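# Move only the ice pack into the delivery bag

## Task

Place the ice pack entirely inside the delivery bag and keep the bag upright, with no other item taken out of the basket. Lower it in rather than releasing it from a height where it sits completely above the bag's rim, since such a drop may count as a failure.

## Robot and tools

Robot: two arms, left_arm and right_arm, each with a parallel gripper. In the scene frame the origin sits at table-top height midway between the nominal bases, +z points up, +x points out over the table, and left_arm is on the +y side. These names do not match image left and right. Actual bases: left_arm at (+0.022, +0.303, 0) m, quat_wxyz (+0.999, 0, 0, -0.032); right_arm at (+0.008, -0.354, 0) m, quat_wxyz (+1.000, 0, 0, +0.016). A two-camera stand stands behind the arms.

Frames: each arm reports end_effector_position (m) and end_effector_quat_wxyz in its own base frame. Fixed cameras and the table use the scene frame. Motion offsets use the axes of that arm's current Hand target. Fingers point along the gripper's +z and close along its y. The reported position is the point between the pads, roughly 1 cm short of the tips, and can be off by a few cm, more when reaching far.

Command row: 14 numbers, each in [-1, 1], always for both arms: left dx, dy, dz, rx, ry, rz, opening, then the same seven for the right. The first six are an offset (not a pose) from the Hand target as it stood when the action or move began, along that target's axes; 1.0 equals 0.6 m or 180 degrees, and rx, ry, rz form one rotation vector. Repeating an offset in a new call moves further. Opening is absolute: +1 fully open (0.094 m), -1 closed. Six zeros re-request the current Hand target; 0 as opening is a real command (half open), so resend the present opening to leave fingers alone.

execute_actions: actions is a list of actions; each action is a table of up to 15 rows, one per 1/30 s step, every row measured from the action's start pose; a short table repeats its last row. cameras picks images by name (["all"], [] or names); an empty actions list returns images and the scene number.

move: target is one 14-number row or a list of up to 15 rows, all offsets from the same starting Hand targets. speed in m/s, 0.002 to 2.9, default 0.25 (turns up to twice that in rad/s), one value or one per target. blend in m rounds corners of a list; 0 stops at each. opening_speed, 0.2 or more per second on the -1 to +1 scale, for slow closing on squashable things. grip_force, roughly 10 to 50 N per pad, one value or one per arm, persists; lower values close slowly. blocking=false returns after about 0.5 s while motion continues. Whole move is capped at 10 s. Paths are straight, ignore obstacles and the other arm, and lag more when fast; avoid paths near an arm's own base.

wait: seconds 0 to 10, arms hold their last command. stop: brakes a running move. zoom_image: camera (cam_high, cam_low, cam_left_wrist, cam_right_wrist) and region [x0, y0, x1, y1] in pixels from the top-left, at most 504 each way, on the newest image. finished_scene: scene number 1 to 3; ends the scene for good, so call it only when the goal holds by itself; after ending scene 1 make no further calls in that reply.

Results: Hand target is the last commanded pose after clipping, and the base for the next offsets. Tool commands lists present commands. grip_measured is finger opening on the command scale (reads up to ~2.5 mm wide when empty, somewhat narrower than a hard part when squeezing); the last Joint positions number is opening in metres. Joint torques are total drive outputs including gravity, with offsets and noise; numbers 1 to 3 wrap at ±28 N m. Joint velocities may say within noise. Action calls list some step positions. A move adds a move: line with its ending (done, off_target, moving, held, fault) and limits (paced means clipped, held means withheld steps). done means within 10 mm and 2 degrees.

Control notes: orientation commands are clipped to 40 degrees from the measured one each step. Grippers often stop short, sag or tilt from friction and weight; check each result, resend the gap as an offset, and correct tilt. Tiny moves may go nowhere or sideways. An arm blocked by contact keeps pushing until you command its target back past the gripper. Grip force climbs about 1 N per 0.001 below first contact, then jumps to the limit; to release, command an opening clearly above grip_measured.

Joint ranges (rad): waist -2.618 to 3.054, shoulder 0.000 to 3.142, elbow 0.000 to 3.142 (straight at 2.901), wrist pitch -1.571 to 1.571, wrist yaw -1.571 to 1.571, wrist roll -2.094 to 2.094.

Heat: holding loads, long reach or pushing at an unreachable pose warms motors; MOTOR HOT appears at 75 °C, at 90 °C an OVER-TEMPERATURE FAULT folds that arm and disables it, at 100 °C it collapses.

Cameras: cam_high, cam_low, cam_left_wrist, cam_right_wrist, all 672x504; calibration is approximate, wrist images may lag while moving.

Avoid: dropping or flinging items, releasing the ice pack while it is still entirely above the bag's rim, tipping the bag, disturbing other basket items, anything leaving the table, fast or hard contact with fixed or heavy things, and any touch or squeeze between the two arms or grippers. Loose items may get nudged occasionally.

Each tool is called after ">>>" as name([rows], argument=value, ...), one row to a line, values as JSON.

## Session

>>> execute_actions(actions=[])

>>> zoom_image(camera="cam_high", region=[200, 70, 420, 270])

>>> zoom_image(camera="cam_high", region=[200, 230, 420, 430])

Scene clock: 0.00 s.
left_arm: end_effector_position=(+0.1833, -0.1701, +0.1852) grip_measured=+1.000 end_effector_quat_wxyz=(+0.470, +0.151, +0.825, -0.274) | right_arm: end_effector_position=(+0.2343, +0.0353, +0.2868) grip_measured=+1.000 end_effector_quat_wxyz=(+0.683, +0.007, +0.666, +0.298)
Joint positions: left_arm=[-0.817 0.429 0.442 -0.436 -0.098 -0.391 0.094] | right_arm=[-0.407 0.279 0.316 0.125 -0.802 0.539 0.094]
Joint velocities: within noise
Joint torques (N m): no reading
Heat: left arm: 37 °C; right arm: 39 °C.
Hand target: left_arm +0.1839, -0.1708, +0.1907; +0.475, +0.150, +0.822, -0.277 | right_arm +0.2331, +0.0357, +0.2948; +0.690, +0.001, +0.660, +0.295
Tool commands: left_gripper/opening=+1.0 right_gripper/opening=+1.0
camera_calibration:
cam_left_wrist: T_world_to_cam=[[-0.50408, -0.814719, 0.286593, -0.095403], [-0.752489, 0.25145, -0.608714, 0.330853], [0.423867, -0.522499, -0.739818, 0.0617579], [0, 0, 0, 1]] pos_world=[0.174695, -0.128651, 0.274427]
cam_right_wrist: T_world_to_cam=[[0.408015, -0.819067, -0.403304, 0.0499637], [-0.424664, 0.220786, -0.878017, 0.384251], [0.808198, 0.529512, -0.257744, -0.0454121], [0, 0, 0, 1]] pos_world=[0.179494, -0.0198674, 0.345825]

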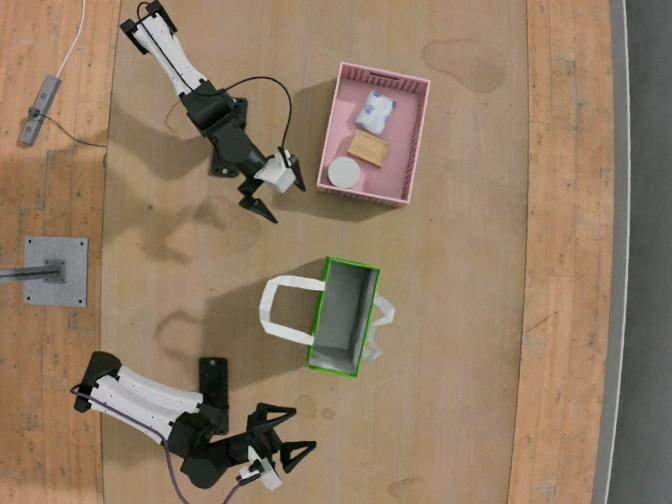

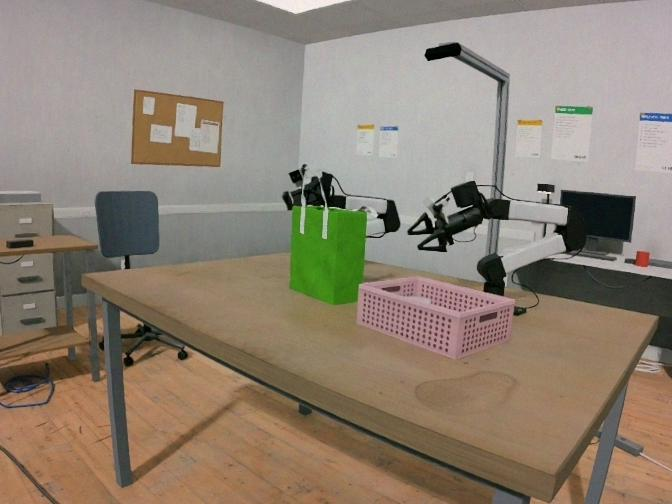

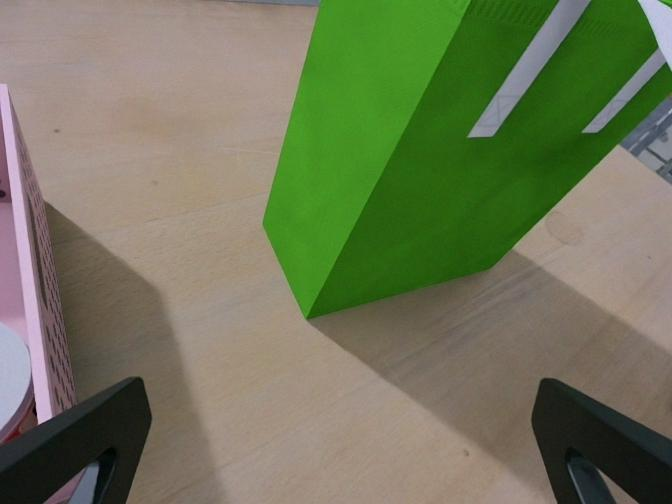

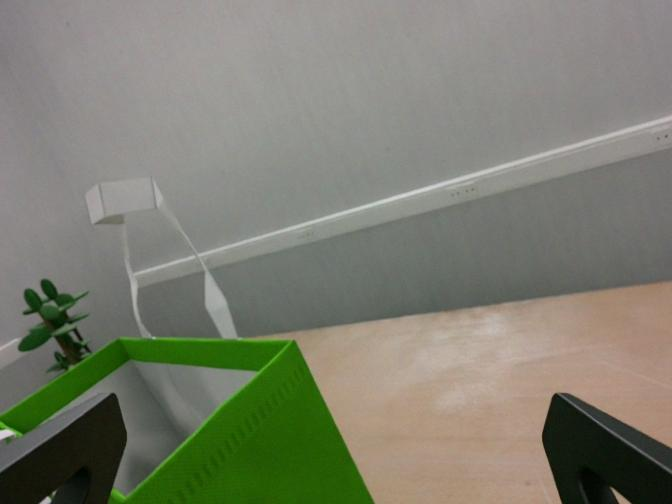

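Scaled by 2.291 from the camera's 672x504 image, which has a finer 960x720 frame.

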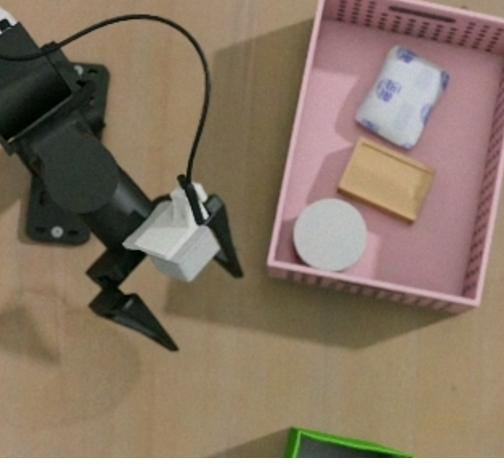

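Scaled by 2.291 from the camera's 672x504 image, which has a finer 960x720 frame.

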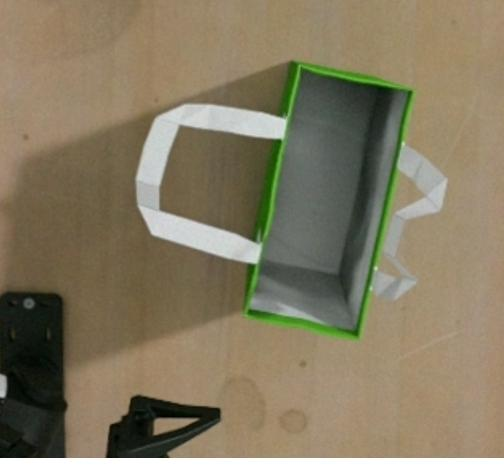

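>>> move(target=[-0.0827, 0.5407, -0.0335, -0.4575, 0.0602, -0.3313, 0.66, 0, 0, 0, 0, 0, 0, 1], speed=0.5, cameras=["cam_left_wrist", "cam_high"])

Scene clock: 23.97 s.
left_arm: end_effector_position=(+0.3592, +0.0984, +0.1369) grip_measured=+0.662 end_effector_quat_wxyz=(+0.197, -0.548, +0.802, +0.130) | right_arm: end_effector_position=(+0.2343, +0.0353, +0.2868) grip_measured=+1.000 end_effector_quat_wxyz=(+0.683, +0.007, +0.666, +0.298)
Joint positions: left_arm=[0.075 1.728 1.446 -1.063 -0.423 -1.076 0.078] | right_arm=[-0.407 0.279 0.316 0.125 -0.802 0.539 0.094]
Joint torques (N m): left_arm=[0.47 -7.3 9.29 0.75 -0.6 -0.13] | right_arm=[0.42 1.59 10.07 2.21 -0.08 0.15]
Heat: left arm: 40 °C; right arm: 44 °C.
Hand target: left_arm +0.3604, +0.1020, +0.1399; +0.198, -0.554, +0.797, +0.138 | right_arm +0.2331, +0.0357, +0.2948; +0.690, +0.001, +0.660, +0.295
Off the commanded pose: left_arm 0.005 m, 1 deg | right_arm 0.008 m, 1 deg.
move: done
camera_calibration:
cam_left_wrist: T_world_to_cam=[[0.927815, -0.372637, -0.0173349, -0.290371], [-0.373038, -0.926957, -0.0399177, 0.268145], [-0.00119387, 0.0435028, -0.999053, 0.224234], [0, 0, 0, 1]] pos_world=[0.369707, 0.130601, 0.229692]
Images, in order (width x height): cam_high 672x504, cam_left_wrist 672x504.

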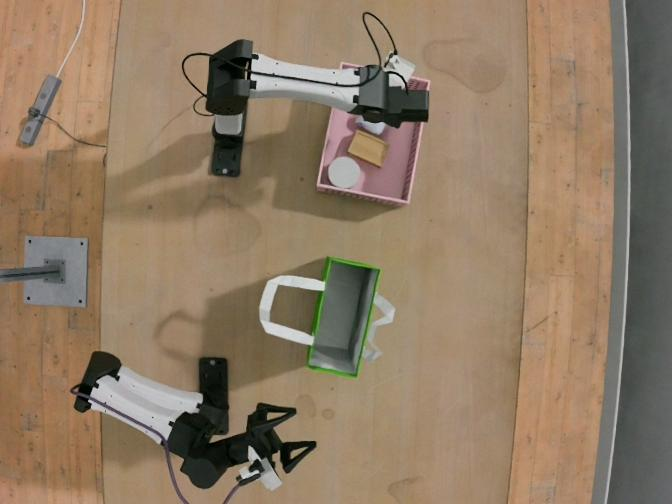

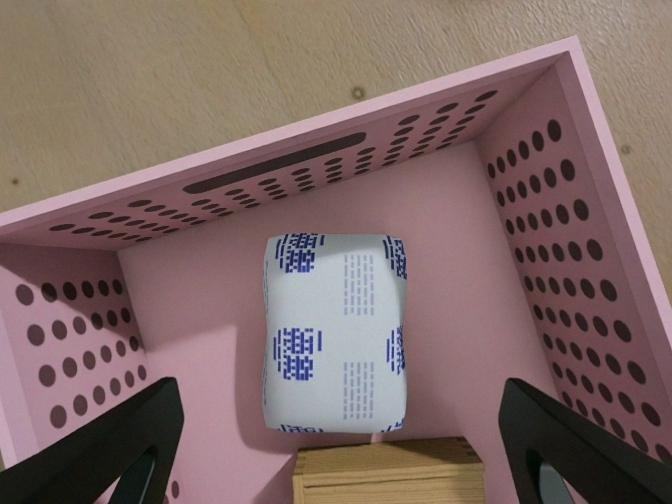

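>>> move([
  [0.0703, 0.008, 0.1325, 0, 0, 0, 0.74, 0, 0, 0, 0, 0, 0, 1],
  [0.093, 0.008, 0.1751, 0, 0, 0, 0.74, 0, 0, 0, 0, 0, 0, 1],
  [0.093, 0.008, 0.1751, 0, 0, 0, 0.1, 0, 0, 0, 0, 0, 0, 1],
  [-0.0391, 0.008, -0.0736, 0, 0, 0, 0.1, 0, 0, 0, 0, 0, 0, 1],
], speed=[0.25, 0.1, 0.1, 0.15], blend=[0.01, 0, 0, 0], grip_force=[35, 50], cameras=["cam_left_wrist", "cam_low"])

Scene clock: 73.40 s.
left_arm: end_effector_position=(+0.3555, +0.1003, +0.1766) grip_measured=+0.183 end_effector_quat_wxyz=(+0.184, -0.548, +0.804, +0.142) | right_arm: end_effector_position=(+0.2343, +0.0353, +0.2868) grip_measured=+1.000 end_effector_quat_wxyz=(+0.683, +0.007, +0.666, +0.298)
Joint positions: left_arm=[0.077 1.753 1.637 -1.264 -0.431 -1.078 0.056] | right_arm=[-0.407 0.279 0.316 0.125 -0.802 0.539 0.094]
Joint torques (N m): left_arm=[0.84 -10.29 9.28 0.73 -0.49 -0.03] | right_arm=[0.42 1.59 10.07 2.21 -0.08 0.15]
Heat: left arm: 44 °C; right arm: 49 °C.
Hand target: left_arm +0.3559, +0.1037, +0.1898; +0.198, -0.554, +0.797, +0.138 | right_arm +0.2331, +0.0357, +0.2948; +0.690, +0.001, +0.660, +0.295
Off the commanded pose: left_arm 0.014 m, 2 deg | right_arm 0.008 m, 1 deg.
grip_force (N): 35, 50
move: off_target (left_arm)
camera_calibration:
cam_left_wrist: T_world_to_cam=[[0.92875, -0.367159, -0.0511694, -0.28052], [-0.368977, -0.928887, -0.0320094, 0.267489], [-0.0357781, 0.048609, -0.998177, 0.275424], [0, 0, 0, 1]] pos_world=[0.369084, 0.132083, 0.26913]
Images, in order (width x height): cam_low 672x504, cam_left_wrist 672x504.

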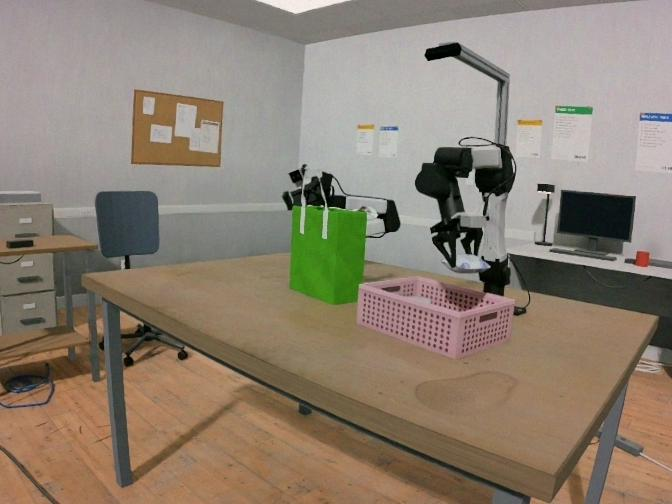

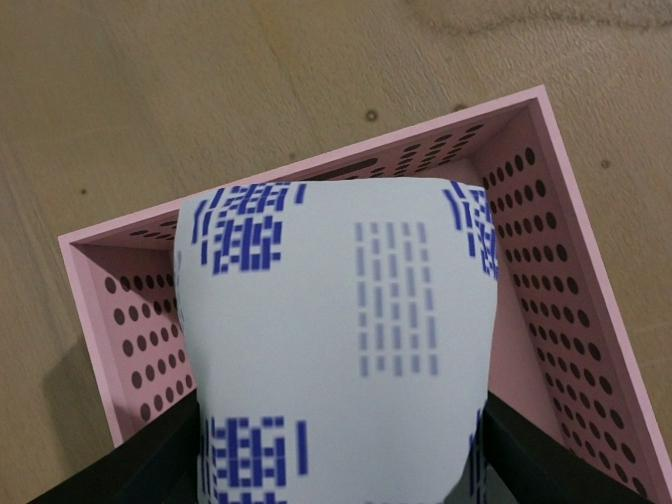

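>>> move([
  [0.0375, -0.0425, -0.2747, 0.0863, 0, 0.1625, 0.1, 0, 0, 0, 0, 0, 0, 1],
  [0.5497, -0.2097, -0.564, 0.4315, 0, 0.8124, 0.1, 0, 0, 0, 0, 0, 0, 1],
], speed=0.5, blend=[0.05, 0], cameras=["cam_left_wrist", "cam_high", "cam_low"])

Scene clock: 81.80 s.
left_arm: end_effector_position=(+0.3179, -0.3573, +0.3263) grip_measured=+0.183 end_effector_quat_wxyz=(+0.300, +0.670, +0.654, -0.182) | right_arm: end_effector_position=(+0.2343, +0.0353, +0.2868) grip_measured=+1.000 end_effector_quat_wxyz=(+0.683, +0.007, +0.666, +0.298)
Joint positions: left_arm=[-0.7 2.183 2.788 -1.565 0.404 0.765 0.056] | right_arm=[-0.407 0.279 0.316 0.125 -0.802 0.539 0.094]
Joint torques (N m): left_arm=[0.09 -10.39 7.58 1.79 0.56 0.15] | right_arm=[0.42 1.61 10.09 2.21 -0.08 0.15]
Heat: left arm: 44 °C; right arm: 49 °C.
Hand target: left_arm +0.3169, -0.3619, +0.3342; +0.162, +0.721, +0.649, -0.180 | right_arm +0.2331, +0.0357, +0.2948; +0.690, +0.001, +0.660, +0.295
Off the commanded pose: left_arm 0.009 m, 17 deg | right_arm 0.008 m, 1 deg.
joint read past its limit (left arm) — joint 4 (wrist pitch), lower limit.
joint sent to its limit (left arm) — joint 4 (wrist pitch), lower limit. The joint targets are off in orientation, not in position.
grip_force (N): 35, 50
move: off_target (left_arm)
camera_calibration:
cam_left_wrist: T_world_to_cam=[[-0.98123, -0.0332987, -0.189943, 0.365769], [0.0168441, 0.966415, -0.256436, 0.461022], [0.192103, -0.254822, -0.947714, 0.248462], [0, 0, 0, 1]] pos_world=[0.303408, -0.370045, 0.423169]
Images, in order (width x height): cam_high 672x504, cam_low 672x504, cam_left_wrist 672x504.

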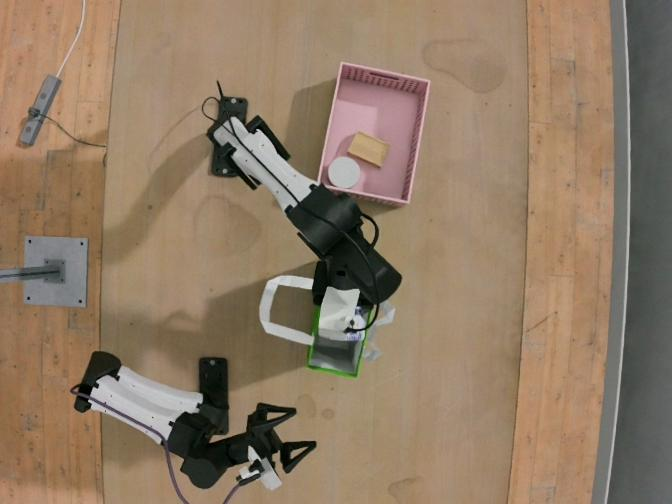

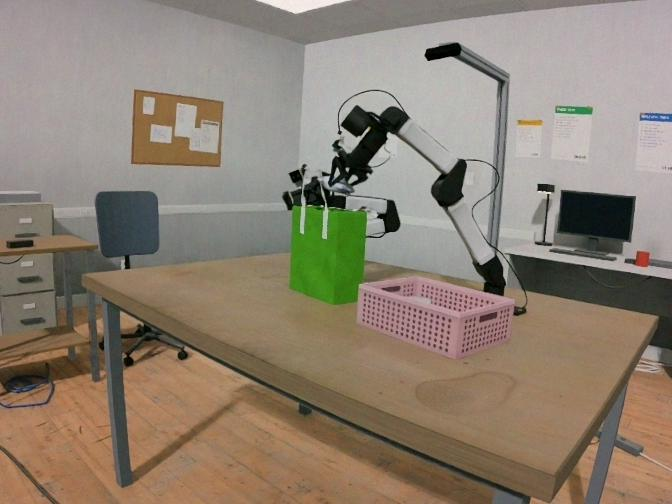

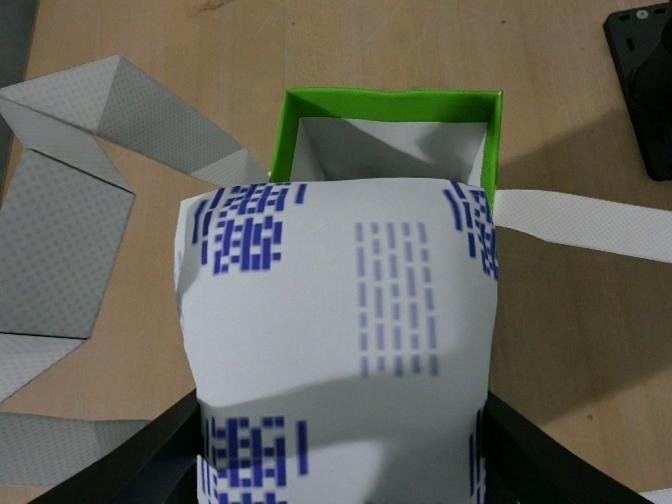

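>>> move(target=[0.09, 0.0083, 0.205, 0, 0, 0, 0.1, 0, 0, 0, 0, 0, 0, 1], speed=0.12, cameras=["cam_left_wrist", "cam_low"])

Scene clock: 96.20 s.
left_arm: end_effector_position=(+0.3180, -0.3675, +0.1994) grip_measured=+0.183 end_effector_quat_wxyz=(+0.150, +0.715, +0.658, -0.183) | right_arm: end_effector_position=(+0.2343, +0.0353, +0.2868) grip_measured=+1.000 end_effector_quat_wxyz=(+0.683, +0.007, +0.666, +0.298)
Joint positions: left_arm=[-0.719 2.271 2.48 -1.504 0.396 0.879 0.056] | right_arm=[-0.407 0.279 0.316 0.125 -0.802 0.539 0.094]
Joint torques (N m): left_arm=[-0.32 -12.44 6.49 1.3 0.21 0.13] | right_arm=[0.42 1.59 10.07 2.21 -0.08 0.15]
Heat: left arm: 43 °C; right arm: 50 °C.
Hand target: left_arm +0.3208, -0.3724, +0.2003; +0.162, +0.721, +0.649, -0.180 | right_arm +0.2331, +0.0357, +0.2948; +0.690, +0.001, +0.660, +0.295
Off the commanded pose: left_arm 0.006 m, 2 deg | right_arm 0.008 m, 1 deg.
grip_force (N): 35, 50
move: done
camera_calibration:
cam_left_wrist: T_world_to_cam=[[-0.995158, 0.0982771, 0.00164903, 0.35609], [0.0981224, 0.994293, -0.0418653, 0.379956], [-0.00575403, -0.0415008, -0.999122, 0.277094], [0, 0, 0, 1]] pos_world=[0.318678, -0.401283, 0.29217]
Images, in order (width x height): cam_low 672x504, cam_left_wrist 672x504.

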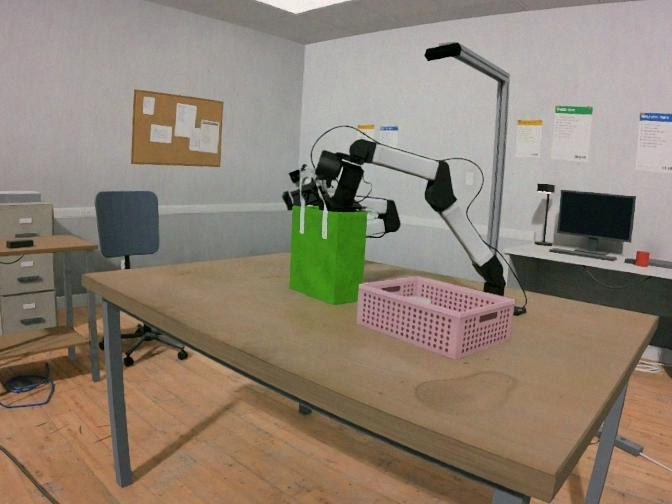

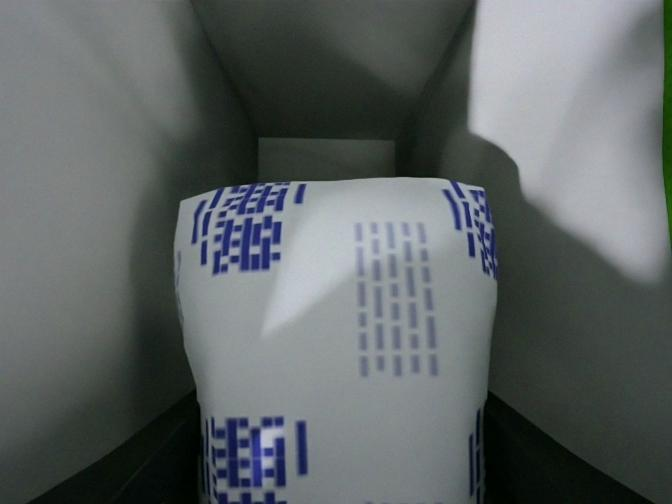

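>>> move([
  [0.0102, 0.0033, 0.0191, 0, 0, 0, 0.1, 0, 0, 0, 0, 0, 0, 1],
  [0.0102, 0.0033, 0.0191, 0, 0, 0, 0.64, 0, 0, 0, 0, 0, 0, 1],
  [0.0102, 0.0033, 0.0191, 0, 0, 0, 0.2, 0, 0, 0, 0, 0, 0, 1],
  [-0.0782, 0.0, -0.1472, 0, 0, 0, 0.2, 0, 0, 0, 0, 0, 0, 1],
], speed=[0.08, 0.1, 0.1, 0.15], opening_speed=0.8, grip_force=[45, 50], cameras=["cam_left_wrist", "cam_low", "cam_high"])

Scene clock: 108.40 s.
left_arm: end_effector_position=(+0.3277, -0.3760, +0.2821) grip_measured=+0.202 end_effector_quat_wxyz=(+0.263, +0.693, +0.648, -0.178) | right_arm: end_effector_position=(+0.2343, +0.0353, +0.2868) grip_measured=+1.000 end_effector_quat_wxyz=(+0.683, +0.007, +0.666, +0.298)
Joint positions: left_arm=[-0.719 2.269 2.765 -1.542 0.396 0.811 0.056] | right_arm=[-0.407 0.279 0.316 0.125 -0.802 0.539 0.094]
Joint torques (N m): left_arm=[0.24 -14.87 7.2 1.35 0.38 -0.13] | right_arm=[0.42 1.59 10.09 2.21 -0.08 0.15]
Heat: left arm: 44 °C; right arm: 50 °C.
Hand target: left_arm +0.3207, -0.3724, +0.3003; +0.162, +0.721, +0.649, -0.180 | right_arm +0.2331, +0.0357, +0.2948; +0.690, +0.001, +0.660, +0.295
Off the commanded pose: left_arm 0.020 m, 12 deg | right_arm 0.008 m, 1 deg.
joint sent to its limit (left arm) — joint 4 (wrist pitch), lower limit. The joint targets are off in orientation, not in position.
grip_force (N): 45, 50
move: off_target (left_arm); target 2's new opening was sent with left_arm's hand 0.014 m and 4 deg from that target; target 3's new opening was sent with left_arm's hand 0.013 m and 3 deg from that target
camera_calibration:
cam_left_wrist: T_world_to_cam=[[-0.986935, 0.0273775, -0.158778, 0.382267], [0.0582558, 0.979423, -0.193229, 0.441058], [0.150221, -0.199954, -0.968221, 0.240091], [0, 0, 0, 1]] pos_world=[0.315511, -0.394441, 0.378381]
Images, in order (width x height): cam_high 672x504, cam_low 672x504, cam_left_wrist 672x504.

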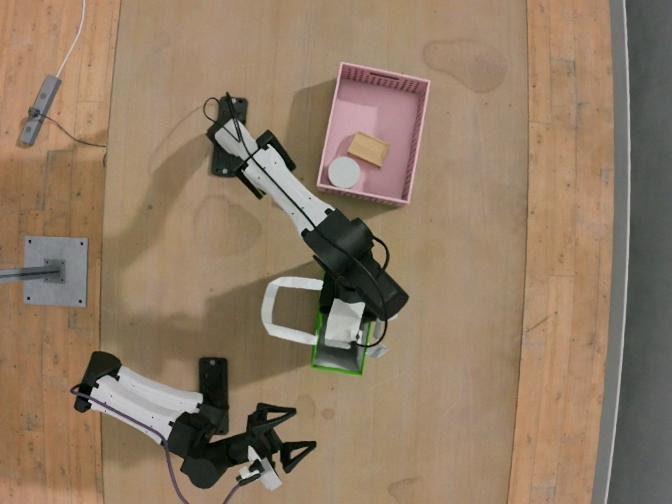

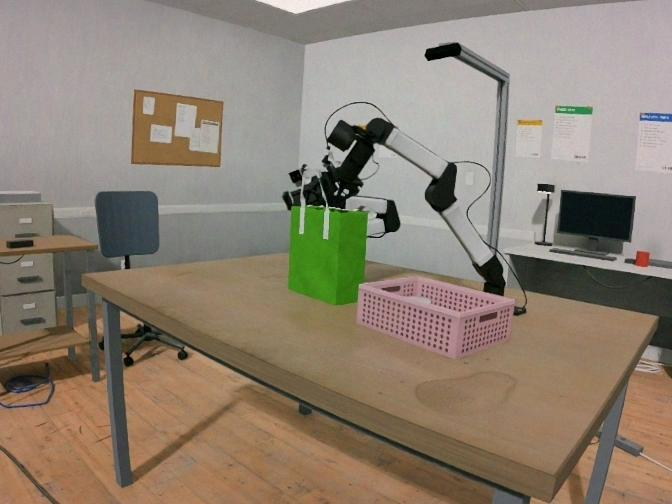

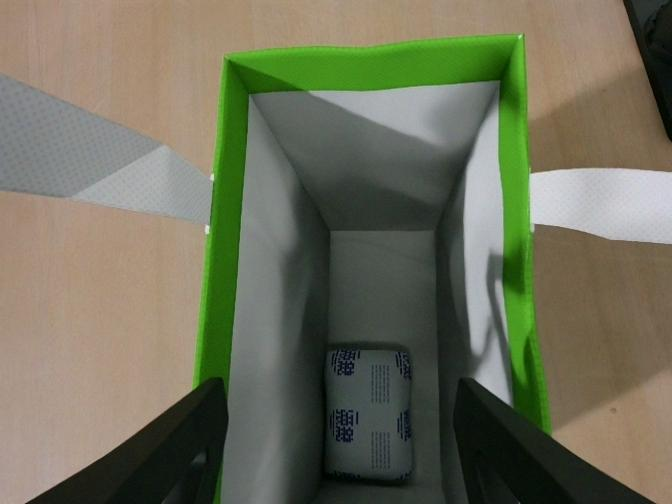

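>>> finished_scene(scene=3)

The scene is finished: the task was done.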